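## Task

Using the probe, check three LC ports, all in block 6 of 10 counted from the top: port 1 is in column 4 of 6 counted from the left, hole 4 of 4 counted from the top; port 2 is in column 5 of 6, hole 4 of 4; port 3 is in column 6 of 6, hole 3 of 4. For each one report its port number and whether its end face is clean, dirty or damaged. The phone displays a port's image only when the probe is fully inserted and held still. Finish with the probe withdrawn. Knocking or forcing other things may fail the task, and the robot must not fall or be left leaning. The finished_scene answer holds only the findings, comma-separated, e.g. answer="9clean, 8dirty".

## Robot and tools

Robot: the LinearBot, an omnidirectional base carrying a column about 1.7 m high. A carriage rides the column (lift_m) and holds two identical six-joint arms, each with a two-finger gripper. Arm bases sit roughly 0.57 m + lift_m above the floor; carriage parts hang about 0.15 m under them. A hand reaches up to 0.78 m from its shoulder but only about 0.38 m below its arm base. Hands are about 0.16 m long and 0.1 m wide (0.14 m open); fingertips taper to about 0.005 m thick. Parked arm joints 1-6: 0, 0.05, 0.05, 1.45, 0, 0; parked, the robot is about 0.85 m wide and 0.65 m long. Cameras: carriage_camera (fixed, forward, tilted about 20 degrees down), left_wrist_camera and right_wrist_camera (looking past the fingertips). All images are 672x504.

Frames: base frame has its origin on the floor below the base centre, x forward, y left, z up, metres. left_hand and right_hand are reported in it as the point between the finger pads, with quat_wxyz; the hand z axis runs along the fingers and the fingers open along hand y. base_odometry is in the frame the base had at scene start, counts wheel turns only (slip looks like travel), heading in rad, left positive, -3.142 to 3.142. Hand readings may be off, usually higher than the real hand, especially far out.

Tool move: one action, optionally with a camera request. base takes exactly one key, each an offset from where the base last reported itself: translate_m (metres, forward +, -2 to 2), strafe_m (metres, left +, -2 to 2), rotate_rad (radians, counter-clockwise +, -6.3 to 6.3). joints is a single dictionary covering both arms and the lift, each entry an absolute target by name: lift_m 0 to 1 m; for each of left_ and right_: joint1_rad -2.617 to 3.054 (yaw about vertical, 0 forward, + left), joint2_rad 0 to 3.141 (shoulder: 0 upper arm back and level, 1.57 vertical, 3.14 forward and level), joint3_rad 0 to 3.141 (elbow: 0 folded, 3.14 straight), joint4_rad -1.57 to 1.57 (wrist pitch, + lifts fingertips), joint5_rad -1.57 to 1.57 (wrist yaw, + swings fingertips to the right, opposite to joint 1), joint6_rad -2.094 to 2.094 (roll about the fingers, + clockwise seen from the forearm), gripper_m 0 to 0.093 (pad gap in metres). speeds caps top speed for this action only: translate_m and strafe_m 0.02-0.5 m/s, rotate_rad 0.05-1.57 rad/s, lift_m 0.08-0.25 m/s (top of each range is default). min_time_s 0.1-8 s sets the shortest duration of every arm and gripper motion in the action; it smooths paths. No action exceeds 15 s; base drives stop after 14 s (time_out). cameras: list of names, or "all"/omitted for all, [] for none. Unknown keys make a call invalid; out-of-range values get it refused, and a refusal or stop skips the rest of that reply's move, wait and finished_scene calls.

Tool wait: seconds 0 to 10, plus cameras; nothing new is commanded. Tool zoom_image: camera and region [x0, y0, x1, y1] in pixels of that camera's latest image (top-left origin, at most 504x504); use it to read the phone screen. Tool finished_scene: scene (this scene's number) and answer (the findings string, or unknown); irreversible, later calls go to the next scene.

Result lines: move gives "done" or the worst status. base_status and joint_status: done; off_target (stopped short, may keep pushing); contact_stop or time_out (target dropped, holds in place); not_followed ("joint command not followed": arm targets withheld because arms would nearly touch; gripper still obeys); limit_stop_at_motor_heat. on_its_own lists uncommanded behaviour; "held at" is a target, not a reading. pictures names the image order; images may lag the state slightly. motor_effort is % of max, + toward larger values, bracket = peak; large errors. Joint torques are in joint order, wrap at ±28 N m for joints 1-3. Gripper readings can be a few mm off the true gap. MOTOR HOT appears at 75 °C; at 100 °C an OVER-TEMPERATURE FAULT drops that arm for 30-60 s.

Cautions: the simulation runs while you think, so an outstretched arm heats even when idle; park it when warned. Arms have no contact stop and keep pressing; keep probe insertion gentle and slow (use min_time_s), and do not bump neighbouring ports, cables or the rack. Drives may bend an arm yet report done; check joint_positions. If pressed against something, back off about 0.2 m the way you came. Never reverse under a table edge. Avoid hard arm-on-arm contact (it can end the scene); to free withheld arms, move one with joint 1 turned away first, the other in a later action. High carriage, stretched or loaded arms, pushing and sudden stops risk tipping; only images reveal a lean. Do not drop the probe. Withdraw the probe before finishing.

Each tool is called as name(argument=value, ...), one argument or row to a line, values as JSON.

## Session

move(
)

Scene clock: 0.00 s.
Joint torques (N m): no reading
base_odometry: x=+0.000 y=+0.000 heading=+0.000
base_status: not commanded
joint_positions: lift_m=+0.254 left_joint1_rad=-0.576 left_joint2_rad=+1.220 left_joint3_rad=+0.845 left_joint4_rad=+0.551 left_joint5_rad=+0.198 left_joint6_rad=-0.034 left_gripper_m=+0.09396 right_joint1_rad=+0.423 right_joint2_rad=+1.159 right_joint3_rad=+0.827 right_joint4_rad=+0.287 right_joint5_rad=+0.406 right_joint6_rad=+0.001 right_gripper_m=+0.04668
joint_status: not commanded
motor_effort: lift_m=+21 drive_wheels=+6
left_hand: x=+0.5572 y=+0.0507 z=+1.1973 quat_wxyz=(+0.708, +0.244, +0.596, -0.289) (m; base frame)
right_hand: x=+0.6149 y=-0.2055 z=+1.1494 quat_wxyz=(+0.692, -0.012, +0.721, +0.000) (m; base frame)
pictures: carriage_camera, left_wrist_camera, right_wrist_camera

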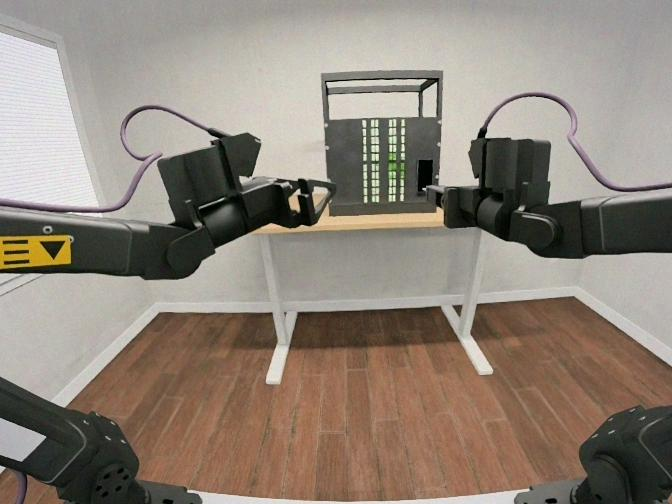

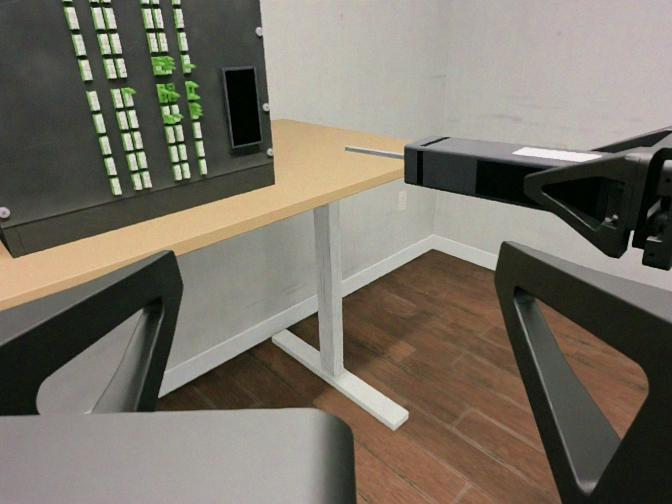

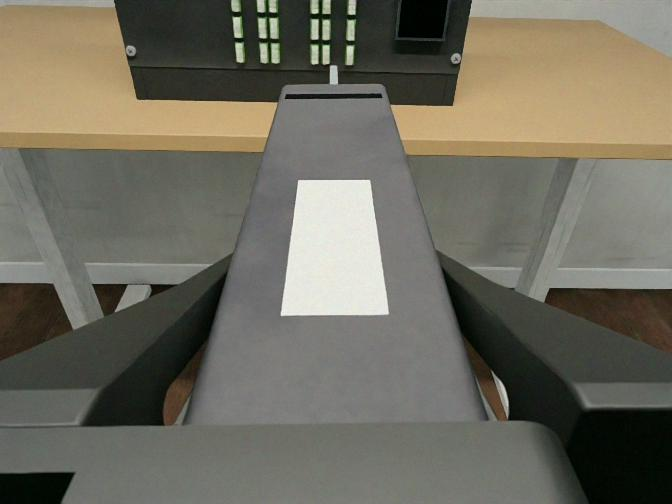

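zoom_image(
  camera="carriage_camera",
  region=[310, 60, 460, 230],
)

zoom_image(
  camera="left_wrist_camera",
  region=[0, 0, 504, 260],
)

zoom_image(
  camera="right_wrist_camera",
  region=[100, 0, 500, 300],
)

Scaled by 2.965 from the camera's 672x504 image, which has a finer 960x720 frame.

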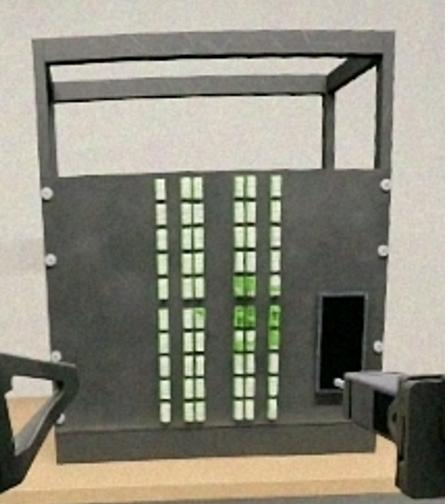

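Scaled by 1.000.

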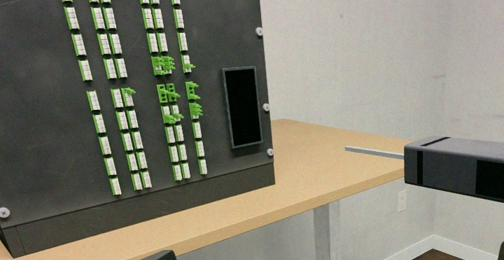

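Scaled by 1.260 from the camera's 672x504 image, which has a finer 960x720 frame.

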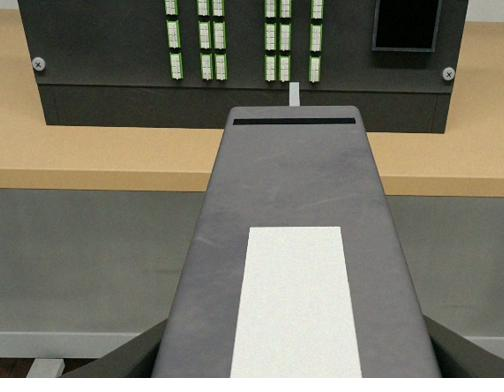

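zoom_image(
  camera="left_wrist_camera",
  region=[60, 0, 260, 200],
)

zoom_image(
  camera="left_wrist_camera",
  region=[330, 110, 530, 230],
)

Scaled by 2.520 from the camera's 672x504 image, which has a finer 960x720 frame.

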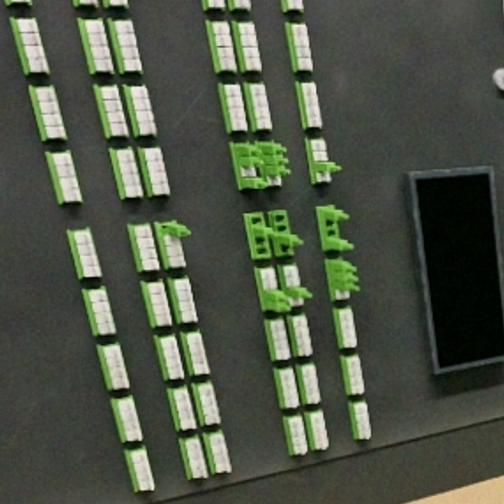

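Scaled by 2.520 from the camera's 672x504 image, which has a finer 960x720 frame.

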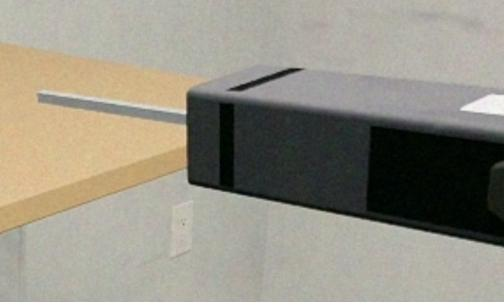

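move(
  base={"translate_m": 0.2},
  speeds={"translate_m": 0.15},
)

Scene clock: 43.57 s.
Joint torques (N m): left_arm=[-0.05 -4.41 7.82 1.73 -0.08 0.11] | right_arm=[-0.18 -4.44 9.13 3.35 0.06 -0.21]
move: done
base_odometry: x=+0.200 y=+0.000 heading=+0.000
base_status: done
joint_positions: lift_m=+0.254 left_joint1_rad=-0.576 left_joint2_rad=+1.220 left_joint3_rad=+0.845 left_joint4_rad=+0.551 left_joint5_rad=+0.198 left_joint6_rad=-0.034 left_gripper_m=+0.09396 right_joint1_rad=+0.423 right_joint2_rad=+1.162 right_joint3_rad=+0.827 right_joint4_rad=+0.282 right_joint5_rad=+0.406 right_joint6_rad=+0.001 right_gripper_m=+0.04668
joint_status: not commanded
motor_effort: lift_m=+22(23) drive_wheels=+0(11)
left_hand: x=+0.5572 y=+0.0507 z=+1.1973 quat_wxyz=(+0.708, +0.244, +0.596, -0.289) (m; base frame)
right_hand: x=+0.6154 y=-0.2053 z=+1.1472 quat_wxyz=(+0.690, -0.013, +0.724, -0.001) (m; base frame)
pictures: carriage_camera, left_wrist_camera, right_wrist_camera

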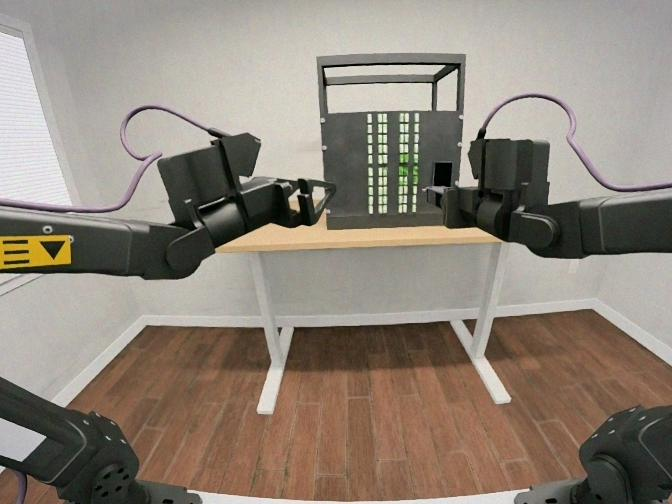

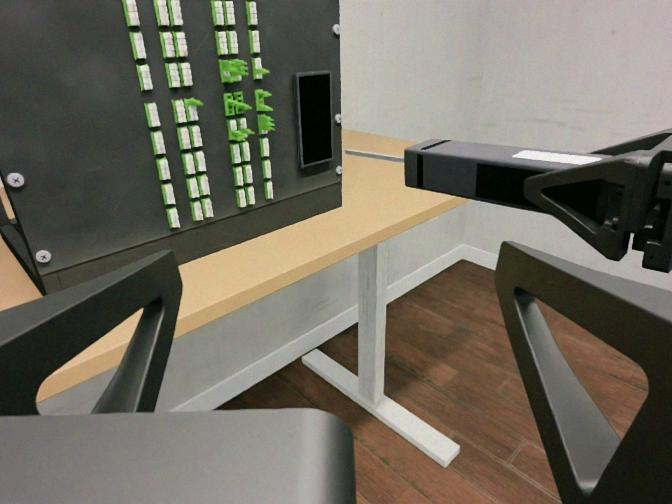

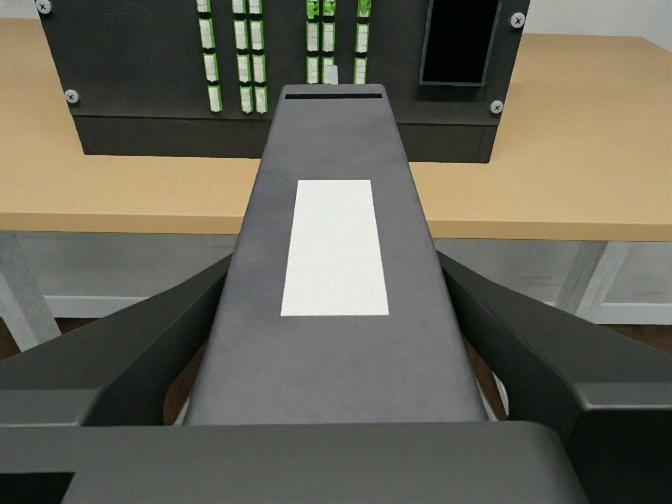

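zoom_image(
  camera="carriage_camera",
  region=[310, 40, 480, 240],
)

zoom_image(
  camera="left_wrist_camera",
  region=[100, 0, 350, 240],
)

Scaled by 2.520 from the camera's 672x504 image, which has a finer 960x720 frame.

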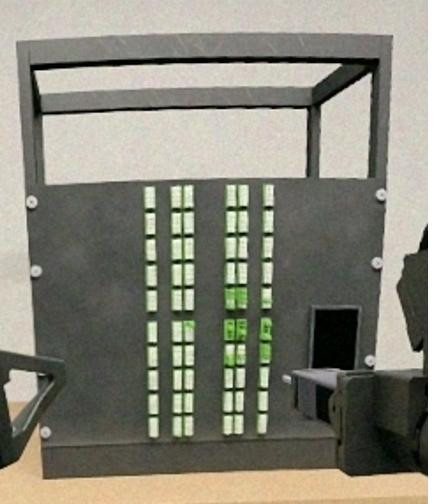

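Scaled by 2.016 from the camera's 672x504 image, which has a finer 960x720 frame.

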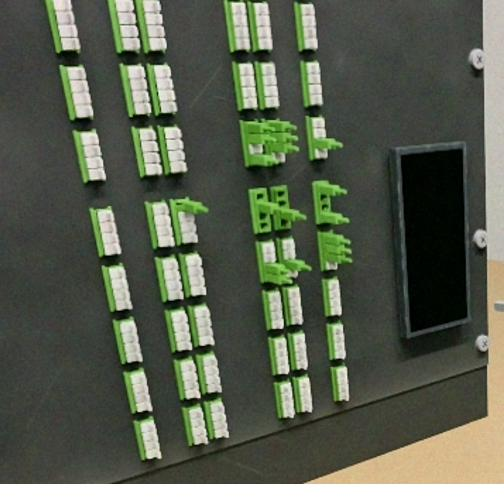

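move(
  base={"translate_m": 0.06},
  joints={"lift_m": 0.3},
  speeds={"translate_m": 0.15, "lift_m": 0.08},
  cameras=[],
)

move(
  base={"strafe_m": -0.03},
  speeds={"strafe_m": 0.05},
)

Scene clock: 69.80 s.
Joint torques (N m): left_arm=[0.05 -4.34 8.17 1.75 -0.07 0.16] | right_arm=[-0.09 -4.67 9.61 3.48 0.1 -0.2]
move: done
base_odometry: x=+0.260 y=+0.001 heading=+0.001
base_status: done
joint_positions: lift_m=+0.300 left_joint1_rad=-0.576 left_joint2_rad=+1.220 left_joint3_rad=+0.845 left_joint4_rad=+0.552 left_joint5_rad=+0.197 left_joint6_rad=-0.034 left_gripper_m=+0.09396 right_joint1_rad=+0.423 right_joint2_rad=+1.162 right_joint3_rad=+0.821 right_joint4_rad=+0.276 right_joint5_rad=+0.406 right_joint6_rad=+0.001 right_gripper_m=+0.04668
joint_status: all done
motor_effort: lift_m=+22(27) drive_wheels=-1(12)
left_hand: x=+0.5572 y=+0.0508 z=+1.2430 quat_wxyz=(+0.709, +0.244, +0.595, -0.289) (m; base frame)
right_hand: x=+0.6152 y=-0.2054 z=+1.1883 quat_wxyz=(+0.686, -0.015, +0.728, -0.003) (m; base frame)
pictures: none
No camera images: "cameras" was empty.

Scene clock: 70.90 s.
Joint torques (N m): left_arm=[-0.18 -4.12 8.06 1.71 -0.06 0.17] | right_arm=[0.03 -4.59 9.66 3.46 0.13 -0.17]
move: done
base_odometry: x=+0.260 y=-0.029 heading=+0.001
base_status: done
joint_positions: lift_m=+0.300 left_joint1_rad=-0.576 left_joint2_rad=+1.220 left_joint3_rad=+0.845 left_joint4_rad=+0.552 left_joint5_rad=+0.198 left_joint6_rad=-0.034 left_gripper_m=+0.09396 right_joint1_rad=+0.423 right_joint2_rad=+1.162 right_joint3_rad=+0.821 right_joint4_rad=+0.276 right_joint5_rad=+0.405 right_joint6_rad=+0.001 right_gripper_m=+0.04668
joint_status: not commanded
motor_effort: lift_m=+21(24) drive_wheels=+0(9)
left_hand: x=+0.5571 y=+0.0506 z=+1.2430 quat_wxyz=(+0.709, +0.244, +0.595, -0.290) (m; base frame)
right_hand: x=+0.6152 y=-0.2053 z=+1.1883 quat_wxyz=(+0.686, -0.015, +0.728, -0.003) (m; base frame)
pictures: carriage_camera, left_wrist_camera, right_wrist_camera

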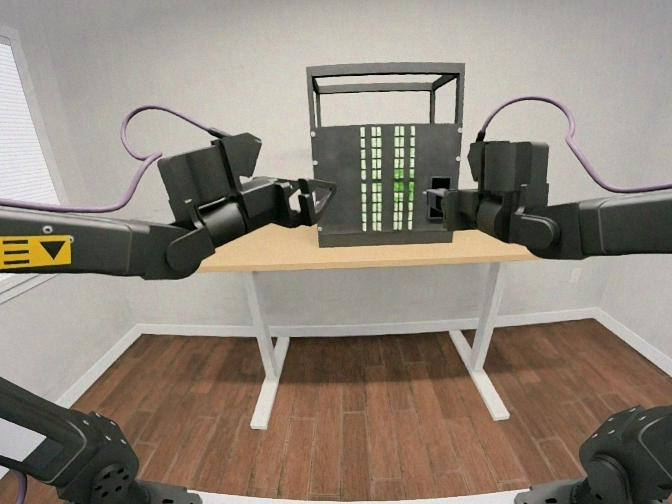

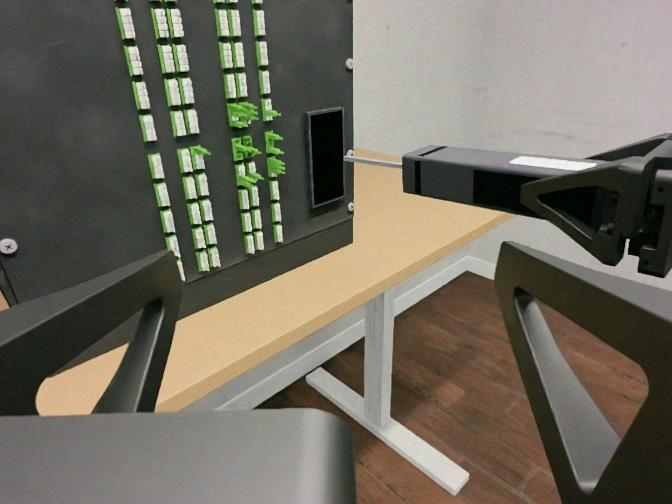

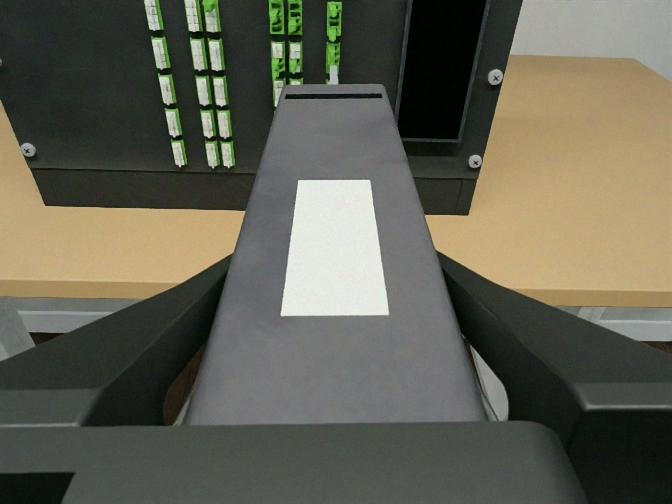

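zoom_image(
  camera="carriage_camera",
  region=[330, 110, 480, 260],
)

zoom_image(
  camera="right_wrist_camera",
  region=[230, 0, 430, 110],
)

zoom_image(
  camera="left_wrist_camera",
  region=[200, 80, 420, 250],
)

Scaled by 3.360 from the camera's 672x504 image, which has a finer 960x720 frame.

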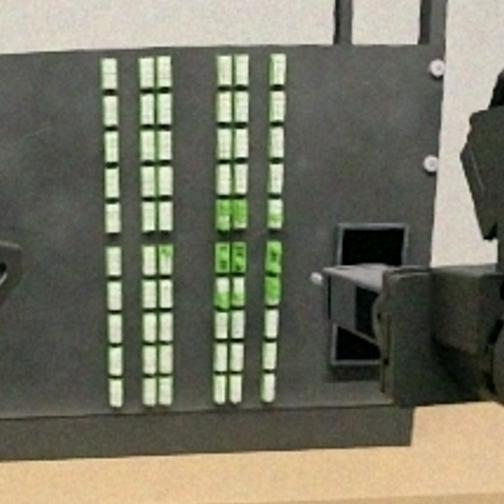

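Scaled by 2.520 from the camera's 672x504 image, which has a finer 960x720 frame.

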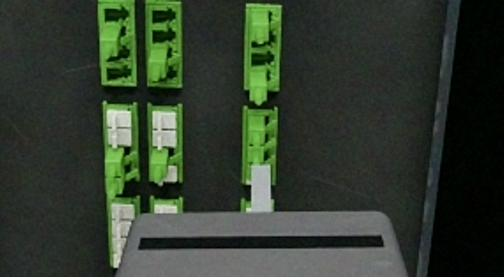

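Scaled by 2.291 from the camera's 672x504 image, which has a finer 960x720 frame.

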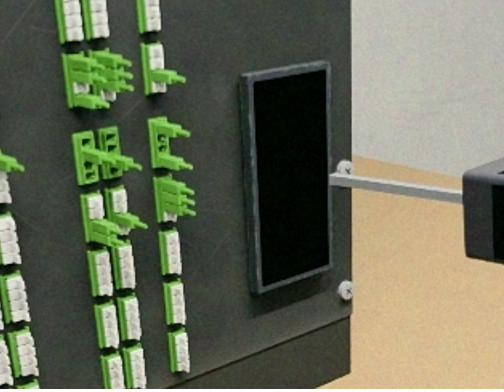

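move(
  joints={"right_joint4_rad": 0.336},
  base={"translate_m": 0.05},
  speeds={"translate_m": 0.1},
  min_time_s=1,
)

zoom_image(
  camera="right_wrist_camera",
  region=[230, 0, 430, 110],
)

zoom_image(
  camera="left_wrist_camera",
  region=[200, 80, 420, 250],
)

Scene clock: 114.30 s.
Joint torques (N m): left_arm=[-0.1 -4.4 8.35 1.66 -0.02 0.05] | right_arm=[-0.35 -4.62 9.54 3.55 0.14 -0.22]
move: off_target
base_odometry: x=+0.310 y=-0.030 heading=+0.001
base_status: done
joint_positions: lift_m=+0.300 left_joint1_rad=-0.576 left_joint2_rad=+1.220 left_joint3_rad=+0.845 left_joint4_rad=+0.552 left_joint5_rad=+0.198 left_joint6_rad=-0.034 left_gripper_m=+0.09396 right_joint1_rad=+0.423 right_joint2_rad=+1.162 right_joint3_rad=+0.821 right_joint4_rad=+0.276 right_joint5_rad=+0.405 right_joint6_rad=+0.001 right_gripper_m=+0.04668
joint_status: right_joint4_rad off_target (ended at +0.276, target +0.336)
motor_effort: lift_m=+23(25) drive_wheels=+0(9)
left_hand: x=+0.5571 y=+0.0506 z=+1.2430 quat_wxyz=(+0.709, +0.244, +0.595, -0.290) (m; base frame)
right_hand: x=+0.6152 y=-0.2053 z=+1.1883 quat_wxyz=(+0.686, -0.015, +0.728, -0.003) (m; base frame)
pictures: carriage_camera, left_wrist_camera, right_wrist_camera

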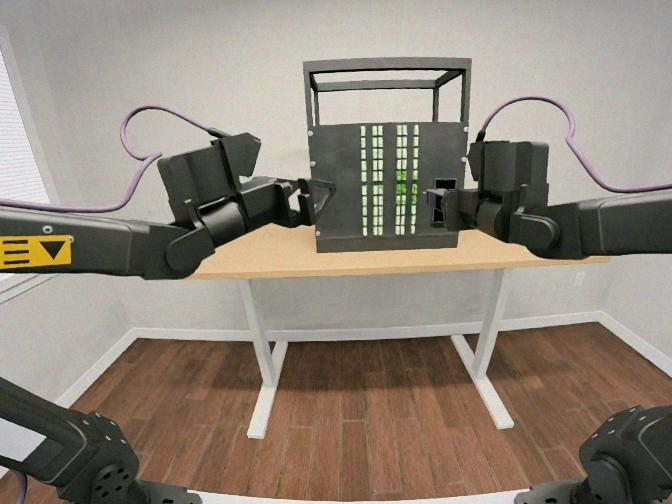

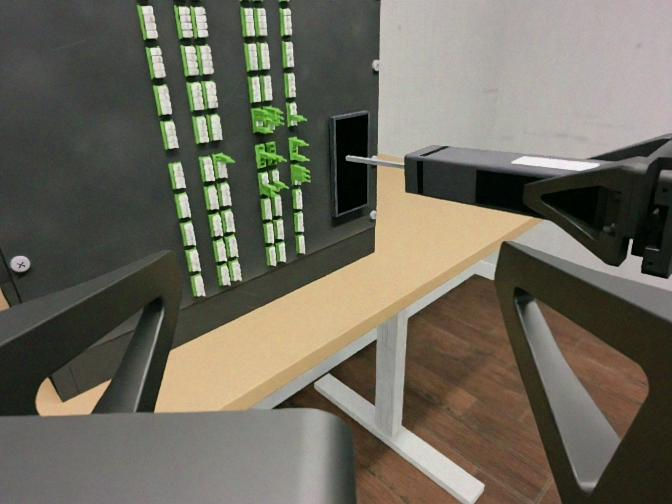

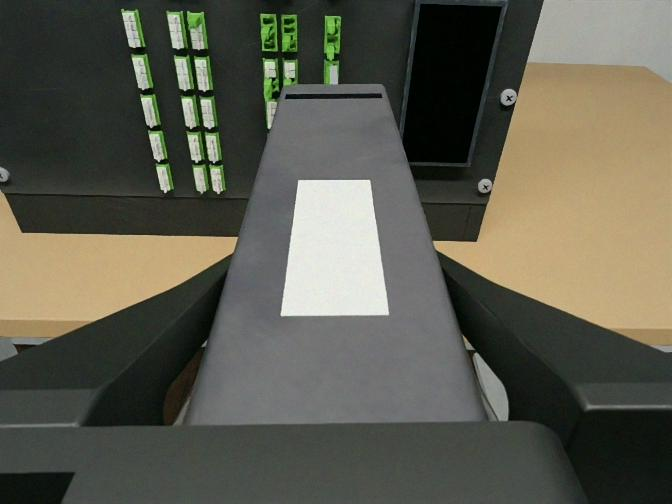

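Scaled by 2.520 from the camera's 672x504 image, which has a finer 960x720 frame.

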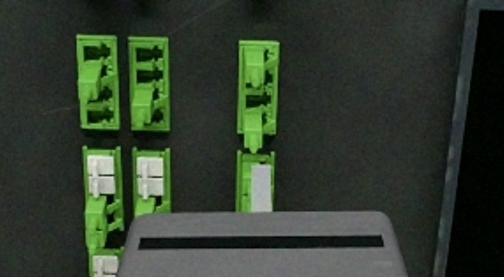

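Scaled by 2.291 from the camera's 672x504 image, which has a finer 960x720 frame.

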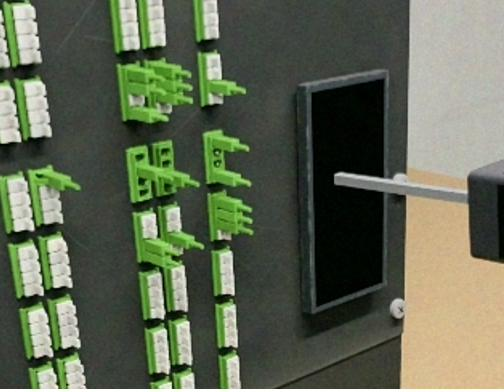

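move(
  joints={"right_joint4_rad": 0.39},
  min_time_s=1,
  cameras=["right_wrist_camera"],
)

Scene clock: 118.37 s.
Joint torques (N m): left_arm=[-0.14 -4.4 7.84 1.69 -0.1 0.09] | right_arm=[-0.08 -4.71 9.95 3.72 0.12 -0.25]
move: off_target
base_odometry: x=+0.310 y=-0.030 heading=+0.001
base_status: not commanded
joint_positions: lift_m=+0.300 left_joint1_rad=-0.576 left_joint2_rad=+1.220 left_joint3_rad=+0.845 left_joint4_rad=+0.552 left_joint5_rad=+0.198 left_joint6_rad=-0.034 left_gripper_m=+0.09396 right_joint1_rad=+0.423 right_joint2_rad=+1.162 right_joint3_rad=+0.821 right_joint4_rad=+0.315 right_joint5_rad=+0.405 right_joint6_rad=+0.001 right_gripper_m=+0.04668
joint_status: right_joint4_rad off_target (ended at +0.316, target +0.390)
motor_effort: lift_m=+20(25) drive_wheels=+2(3)
left_hand: x=+0.5571 y=+0.0506 z=+1.2430 quat_wxyz=(+0.709, +0.244, +0.595, -0.290) (m; base frame)
right_hand: x=+0.6155 y=-0.2051 z=+1.1974 quat_wxyz=(+0.699, -0.010, +0.715, +0.003) (m; base frame)
pictures: right_wrist_camera

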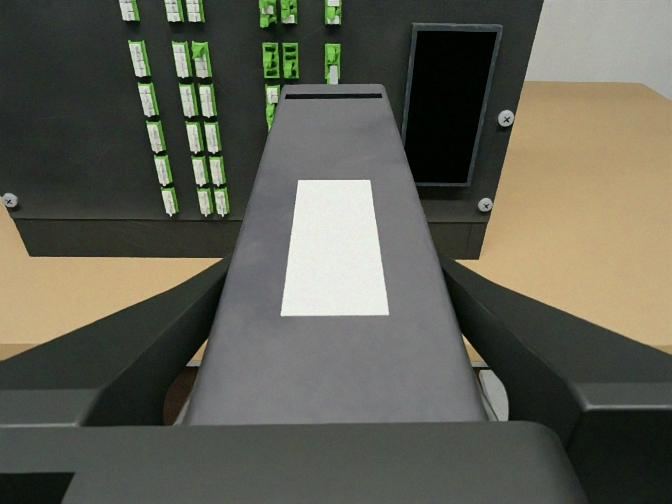

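move(
  joints={"right_joint4_rad": 0.412, "lift_m": 0.272},
  min_time_s=1,
  speeds={"lift_m": 0.08},
  cameras=["right_wrist_camera", "left_wrist_camera"],
)

zoom_image(
  camera="right_wrist_camera",
  region=[230, 0, 430, 110],
)

zoom_image(
  camera="left_wrist_camera",
  region=[220, 80, 420, 230],
)

Scene clock: 134.30 s.
Joint torques (N m): left_arm=[-0.23 -4.27 8.17 1.72 -0.06 0.02] | right_arm=[-0.18 -4.98 9.81 3.66 0.11 -0.18]
move: off_target
base_odometry: x=+0.310 y=-0.030 heading=+0.001
base_status: not commanded
joint_positions: lift_m=+0.272 left_joint1_rad=-0.576 left_joint2_rad=+1.220 left_joint3_rad=+0.845 left_joint4_rad=+0.551 left_joint5_rad=+0.198 left_joint6_rad=-0.034 left_gripper_m=+0.09396 right_joint1_rad=+0.423 right_joint2_rad=+1.164 right_joint3_rad=+0.819 right_joint4_rad=+0.338 right_joint5_rad=+0.405 right_joint6_rad=+0.001 right_gripper_m=+0.04668
joint_status: right_joint4_rad off_target (ended at +0.338, target +0.412); the others done
motor_effort: lift_m=+20(22) drive_wheels=-1(6)
left_hand: x=+0.5571 y=+0.0506 z=+1.2152 quat_wxyz=(+0.709, +0.244, +0.595, -0.290) (m; base frame)
right_hand: x=+0.6159 y=-0.2050 z=+1.1732 quat_wxyz=(+0.705, -0.007, +0.709, +0.005) (m; base frame)
pictures: left_wrist_camera, right_wrist_camera

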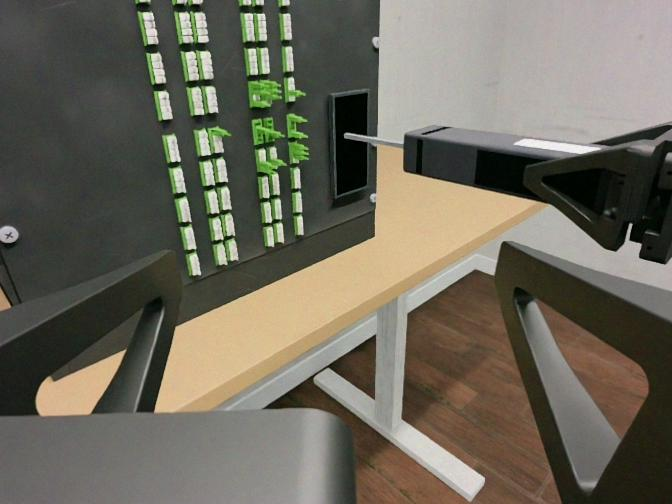

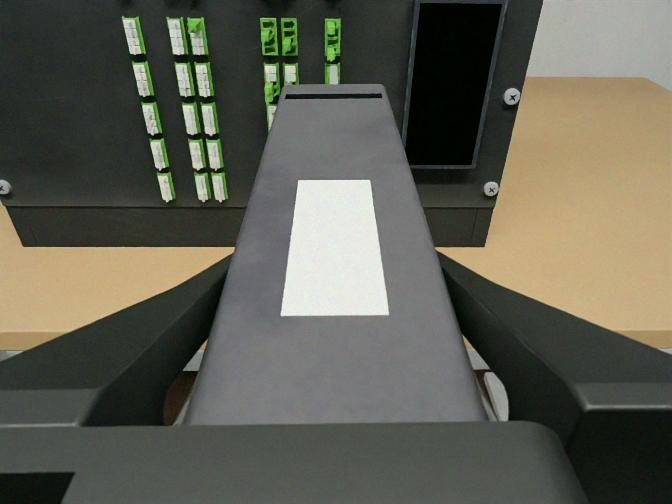

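Scaled by 2.520 from the camera's 672x504 image, which has a finer 960x720 frame.

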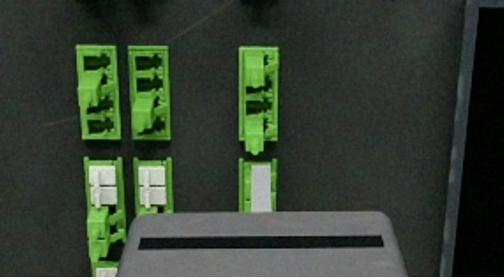

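Scaled by 2.520 from the camera's 672x504 image, which has a finer 960x720 frame.

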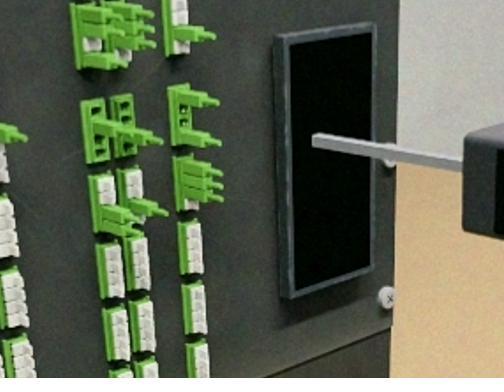

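zoom_image(
  camera="right_wrist_camera",
  region=[0, 160, 252, 260],
)

zoom_image(
  camera="right_wrist_camera",
  region=[420, 160, 672, 260],
)

zoom_image(
  camera="right_wrist_camera",
  region=[100, 0, 400, 60],
)

Scaled by 2.000 from the camera's 672x504 image, which has a finer 960x720 frame.

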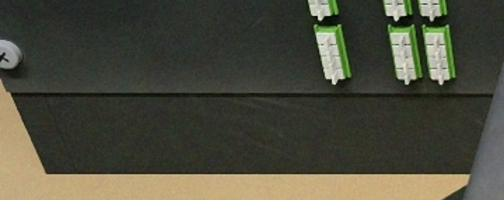

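Scaled by 2.000 from the camera's 672x504 image, which has a finer 960x720 frame.

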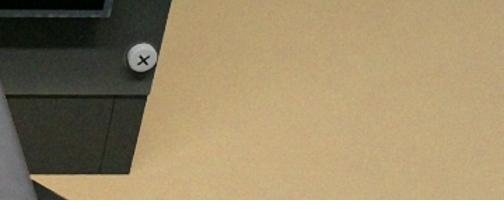

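Scaled by 1.680 from the camera's 672x504 image, which has a finer 960x720 frame.

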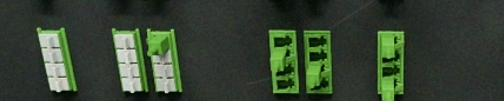

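move(
  base={"translate_m": 0.045},
  speeds={"translate_m": 0.05},
  cameras=["carriage_camera","right_wrist_camera", "left_wrist_camera"],
)

zoom_image(
  camera="right_wrist_camera",
  region=[250, 20, 370, 110],
)

zoom_image(
  camera="left_wrist_camera",
  region=[260, 80, 400, 200],
)

Scene clock: 161.27 s.
Joint torques (N m): left_arm=[0.03 -4.19 8.17 1.67 -0.03 0.07] | right_arm=[-0.01 -4.67 9.91 3.62 0.09 -0.2]
move: done
base_odometry: x=+0.355 y=-0.030 heading=+0.000
base_status: done
joint_positions: lift_m=+0.272 left_joint1_rad=-0.576 left_joint2_rad=+1.220 left_joint3_rad=+0.845 left_joint4_rad=+0.551 left_joint5_rad=+0.198 left_joint6_rad=-0.034 left_gripper_m=+0.09396 right_joint1_rad=+0.423 right_joint2_rad=+1.164 right_joint3_rad=+0.819 right_joint4_rad=+0.342 right_joint5_rad=+0.405 right_joint6_rad=+0.001 right_gripper_m=+0.04668
joint_status: not commanded
motor_effort: lift_m=+20(23) drive_wheels=-2(9)
left_hand: x=+0.5570 y=+0.0505 z=+1.2152 quat_wxyz=(+0.709, +0.244, +0.595, -0.290) (m; base frame)
right_hand: x=+0.6159 y=-0.2050 z=+1.1741 quat_wxyz=(+0.706, -0.006, +0.708, +0.006) (m; base frame)
pictures: carriage_camera, left_wrist_camera, right_wrist_camera

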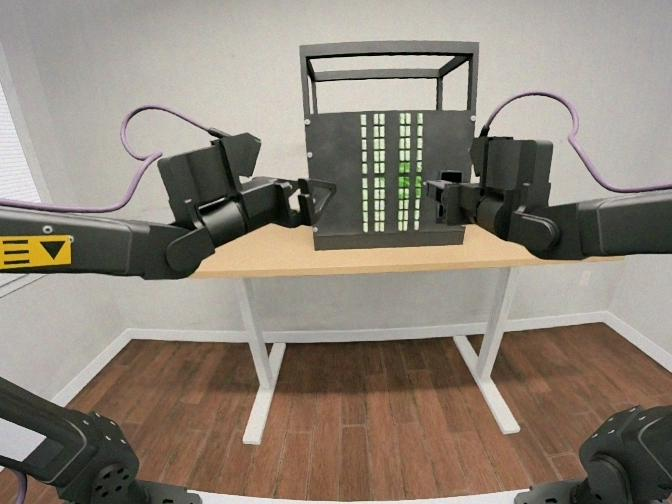

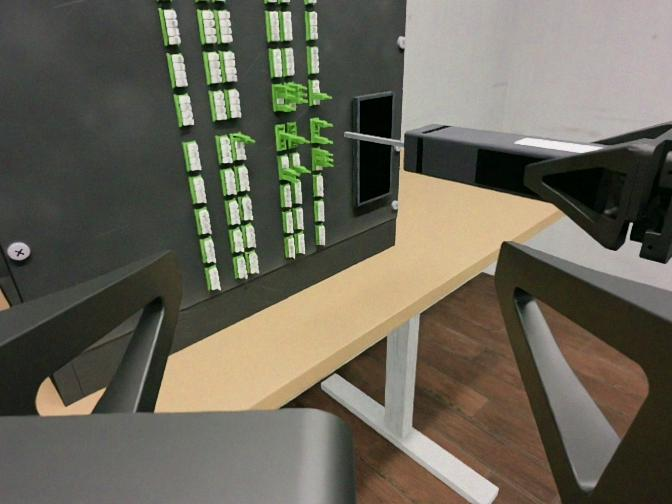

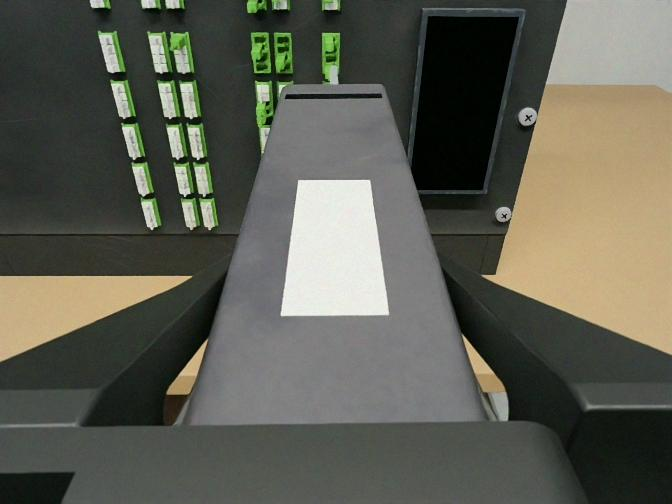

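Scaled by 4.200 from the camera's 672x504 image, which has a finer 960x720 frame.

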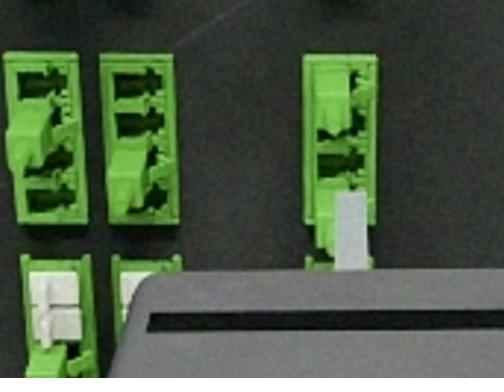

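Scaled by 3.600 from the camera's 672x504 image, which has a finer 960x720 frame.

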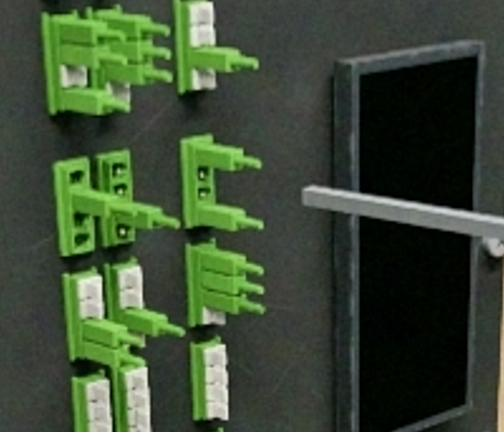

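move(
  joints={"left_joint1_rad": -0.60, "left_joint2_rad": 1.855, "left_joint3_rad": 1.32, "left_joint4_rad": 0.711, "left_joint5_rad": 0.174, "left_gripper_m": 0.02},
  min_time_s=3,
  cameras=["carriage_camera","right_wrist_camera", "left_wrist_camera"],
)

Scene clock: 204.20 s.
Joint torques (N m): left_arm=[-0.73 -8.05 10.13 1.82 -0.2 0.14] | right_arm=[-0.1 -4.89 9.83 3.68 0.1 -0.22]
move: done
base_odometry: x=+0.355 y=-0.030 heading=+0.000
base_status: not commanded
joint_positions: lift_m=+0.272 left_joint1_rad=-0.594 left_joint2_rad=+1.837 left_joint3_rad=+1.292 left_joint4_rad=+0.702 left_joint5_rad=+0.184 left_joint6_rad=-0.034 left_gripper_m=+0.02008 right_joint1_rad=+0.423 right_joint2_rad=+1.164 right_joint3_rad=+0.819 right_joint4_rad=+0.342 right_joint5_rad=+0.405 right_joint6_rad=+0.001 right_gripper_m=+0.04668
joint_status: all done
motor_effort: lift_m=+19(22) drive_wheels=-2(4)
left_hand: x=+0.6795 y=-0.0387 z=+1.1760 quat_wxyz=(+0.702, +0.246, +0.602, -0.291) (m; base frame)
right_hand: x=+0.6159 y=-0.2050 z=+1.1741 quat_wxyz=(+0.706, -0.006, +0.708, +0.006) (m; base frame)
pictures: carriage_camera, left_wrist_camera, right_wrist_camera

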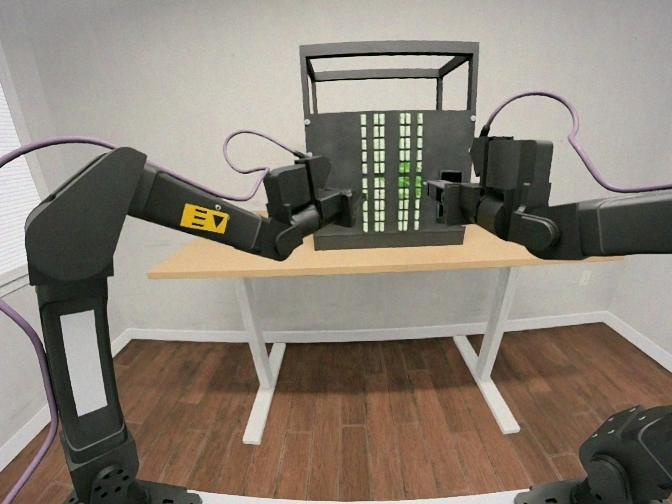

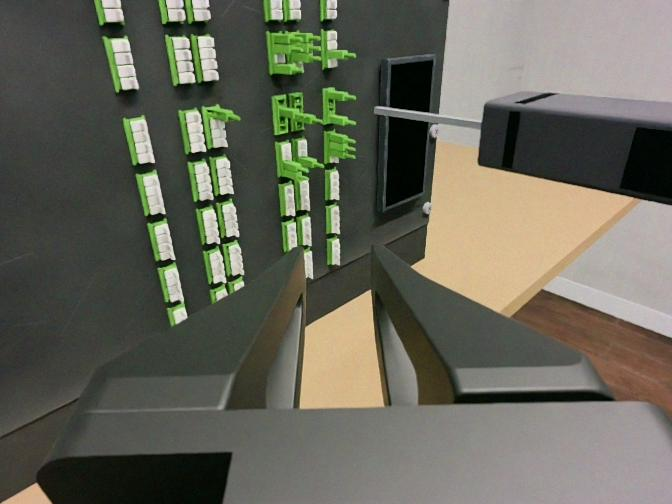

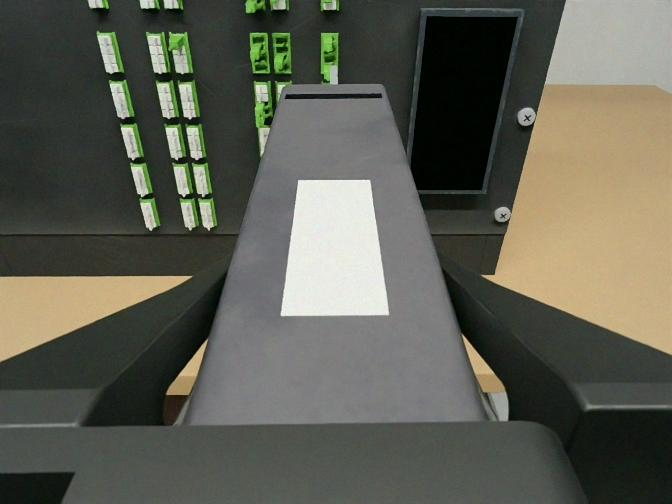

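zoom_image(
  camera="left_wrist_camera",
  region=[260, 70, 400, 190],
)

Scaled by 3.600 from the camera's 672x504 image, which has a finer 960x720 frame.

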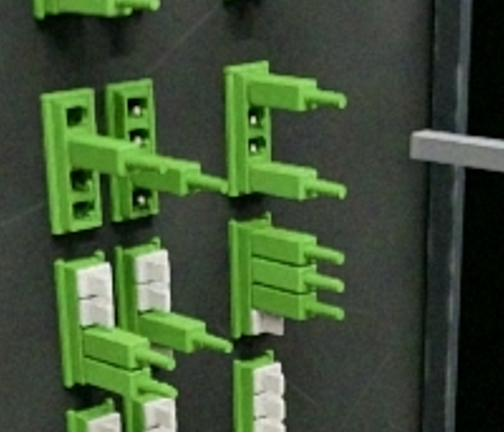

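move(
  base={"strafe_m": 0.002},
  joints={"lift_m": 0.269},
  speeds={"strafe_m": 0.02, "lift_m": 0.08},
  cameras=["right_wrist_camera"],
)

move(
  base={"translate_m": 0.015},
  speeds={"translate_m": 0.02},
  cameras=["right_wrist_camera","left_wrist_camera"],
)

zoom_image(
  camera="left_wrist_camera",
  region=[290, 70, 430, 190],
)

zoom_image(
  camera="right_wrist_camera",
  region=[280, 20, 400, 110],
)

Scene clock: 233.80 s.
Joint torques (N m): left_arm=[-0.4 -8.64 9.76 1.78 -0.14 0.06] | right_arm=[-0.29 -4.75 9.99 3.58 0.08 -0.2]
move: done
base_odometry: x=+0.355 y=-0.028 heading=+0.000
base_status: done
joint_positions: lift_m=+0.269 left_joint1_rad=-0.598 left_joint2_rad=+1.840 left_joint3_rad=+1.296 left_joint4_rad=+0.707 left_joint5_rad=+0.181 left_joint6_rad=-0.034 left_gripper_m=+0.02008 right_joint1_rad=+0.423 right_joint2_rad=+1.164 right_joint3_rad=+0.819 right_joint4_rad=+0.347 right_joint5_rad=+0.405 right_joint6_rad=+0.001 right_gripper_m=+0.04668
joint_status: all done
motor_effort: lift_m=+18(20) drive_wheels=+3(6)
left_hand: x=+0.6791 y=-0.0403 z=+1.1747 quat_wxyz=(+0.704, +0.245, +0.600, -0.292) (m; base frame)
right_hand: x=+0.6159 y=-0.2047 z=+1.1723 quat_wxyz=(+0.708, -0.006, +0.706, +0.007) (m; base frame)
pictures: right_wrist_camera

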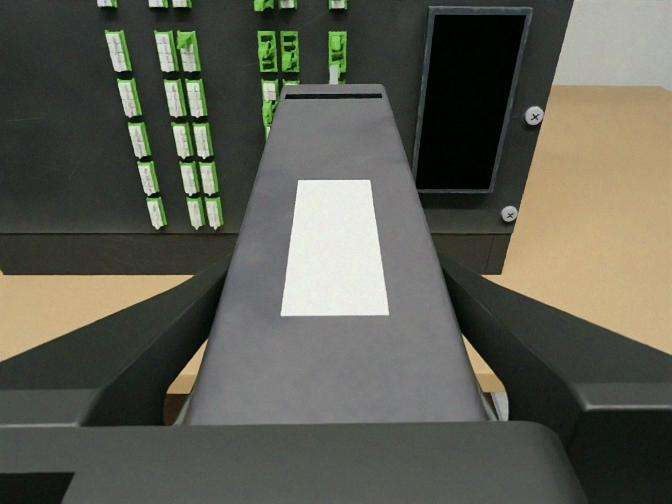

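Scene clock: 234.93 s.
Joint torques (N m): left_arm=[-0.23 -8.55 9.76 1.74 -0.11 0.08] | right_arm=[-0.27 -4.67 9.59 3.57 0.09 -0.18]
move: done
base_odometry: x=+0.370 y=-0.028 heading=+0.000
base_status: done
joint_positions: lift_m=+0.269 left_joint1_rad=-0.598 left_joint2_rad=+1.841 left_joint3_rad=+1.296 left_joint4_rad=+0.710 left_joint5_rad=+0.180 left_joint6_rad=-0.034 left_gripper_m=+0.02008 right_joint1_rad=+0.423 right_joint2_rad=+1.164 right_joint3_rad=+0.819 right_joint4_rad=+0.350 right_joint5_rad=+0.405 right_joint6_rad=+0.001 right_gripper_m=+0.04668
joint_status: not commanded
motor_effort: lift_m=+17(21) drive_wheels=+2(9)
left_hand: x=+0.6793 y=-0.0402 z=+1.1746 quat_wxyz=(+0.704, +0.245, +0.599, -0.291) (m; base frame)
right_hand: x=+0.6159 y=-0.2047 z=+1.1731 quat_wxyz=(+0.709, -0.006, +0.705, +0.007) (m; base frame)
pictures: left_wrist_camera, right_wrist_camera

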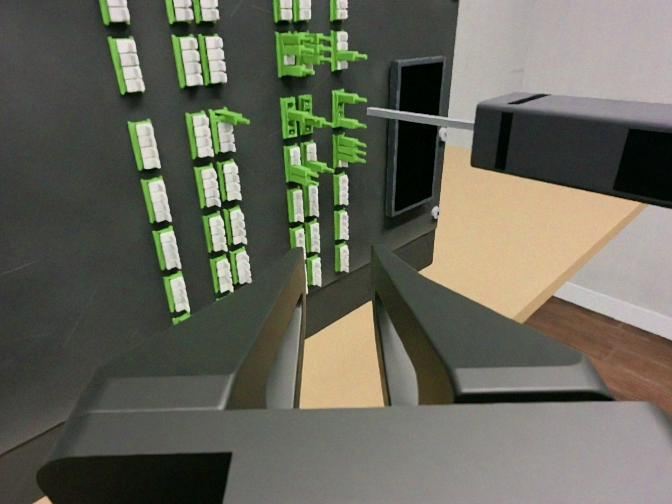

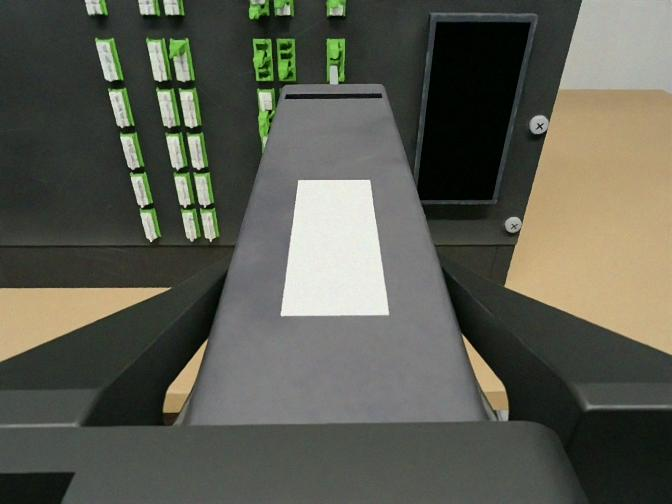

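Scaled by 3.600 from the camera's 672x504 image, which has a finer 960x720 frame.

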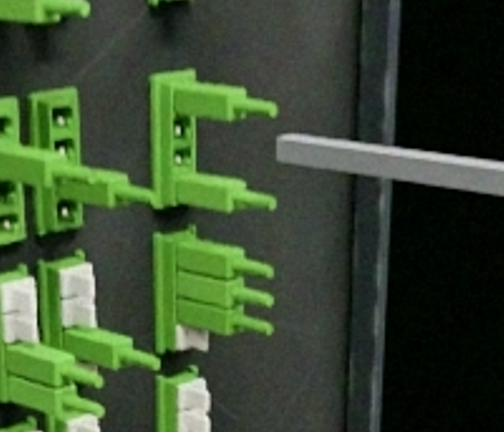

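Scaled by 4.200 from the camera's 672x504 image, which has a finer 960x720 frame.

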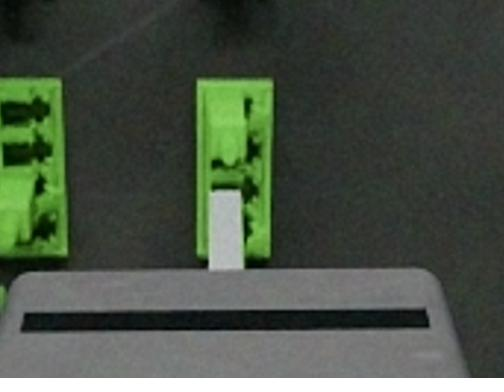

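zoom_image(
  camera="left_wrist_camera",
  region=[325, 80, 395, 140],
)

zoom_image(
  camera="left_wrist_camera",
  region=[390, 80, 490, 165],
)

Scaled by 7.200 from the camera's 672x504 image, which has a finer 960x720 frame.

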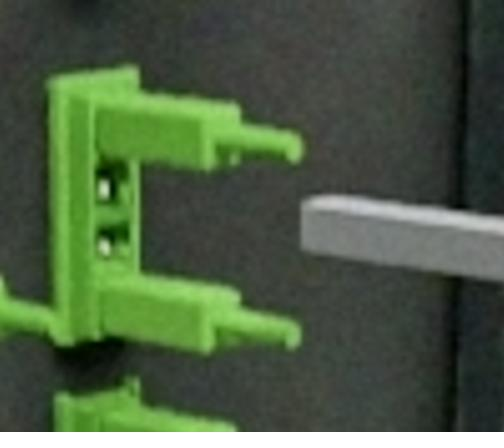

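Scaled by 5.040 from the camera's 672x504 image, which has a finer 960x720 frame.

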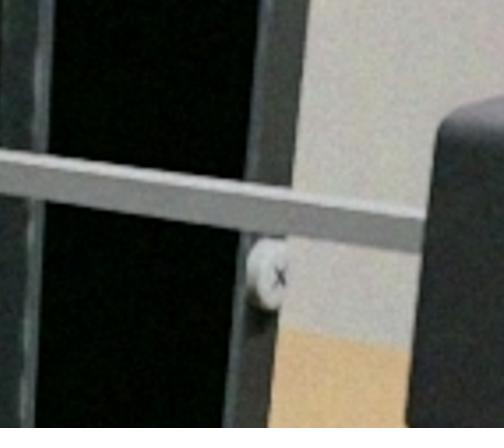

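zoom_image(
  camera="right_wrist_camera",
  region=[80, 0, 200, 90],
)

zoom_image(
  camera="right_wrist_camera",
  region=[110, 160, 230, 250],
)

zoom_image(
  camera="right_wrist_camera",
  region=[400, 0, 600, 125],
)

zoom_image(
  camera="right_wrist_camera",
  region=[400, 120, 600, 245],
)

Scaled by 4.200 from the camera's 672x504 image, which has a finer 960x720 frame.

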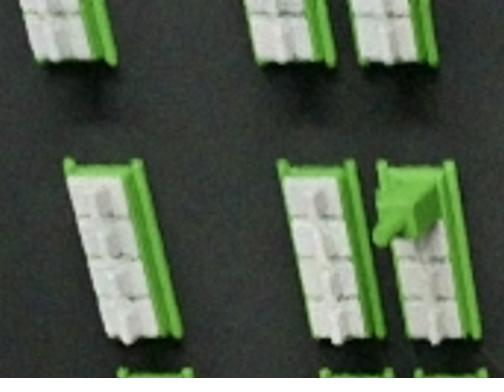

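Scaled by 4.200 from the camera's 672x504 image, which has a finer 960x720 frame.

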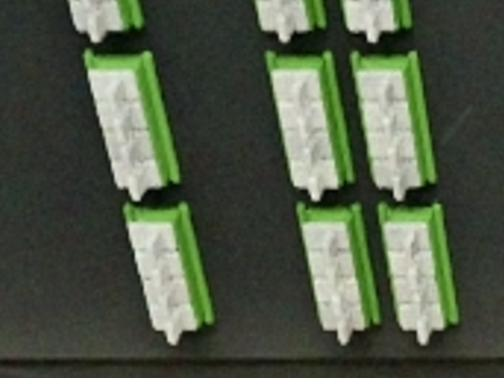

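Scaled by 2.520 from the camera's 672x504 image, which has a finer 960x720 frame.

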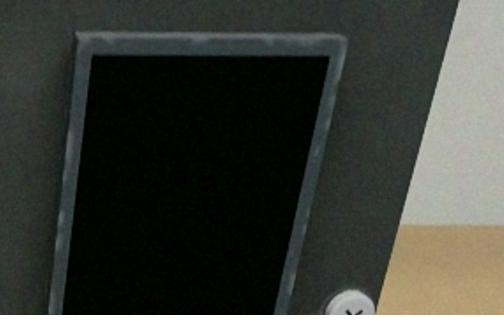

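Scaled by 2.520 from the camera's 672x504 image, which has a finer 960x720 frame.

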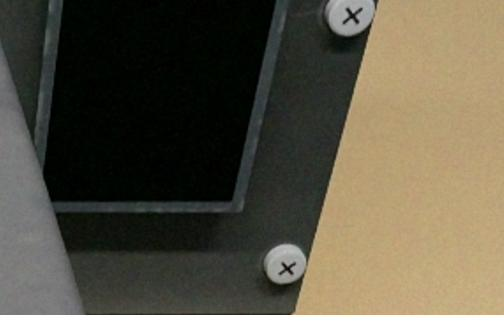

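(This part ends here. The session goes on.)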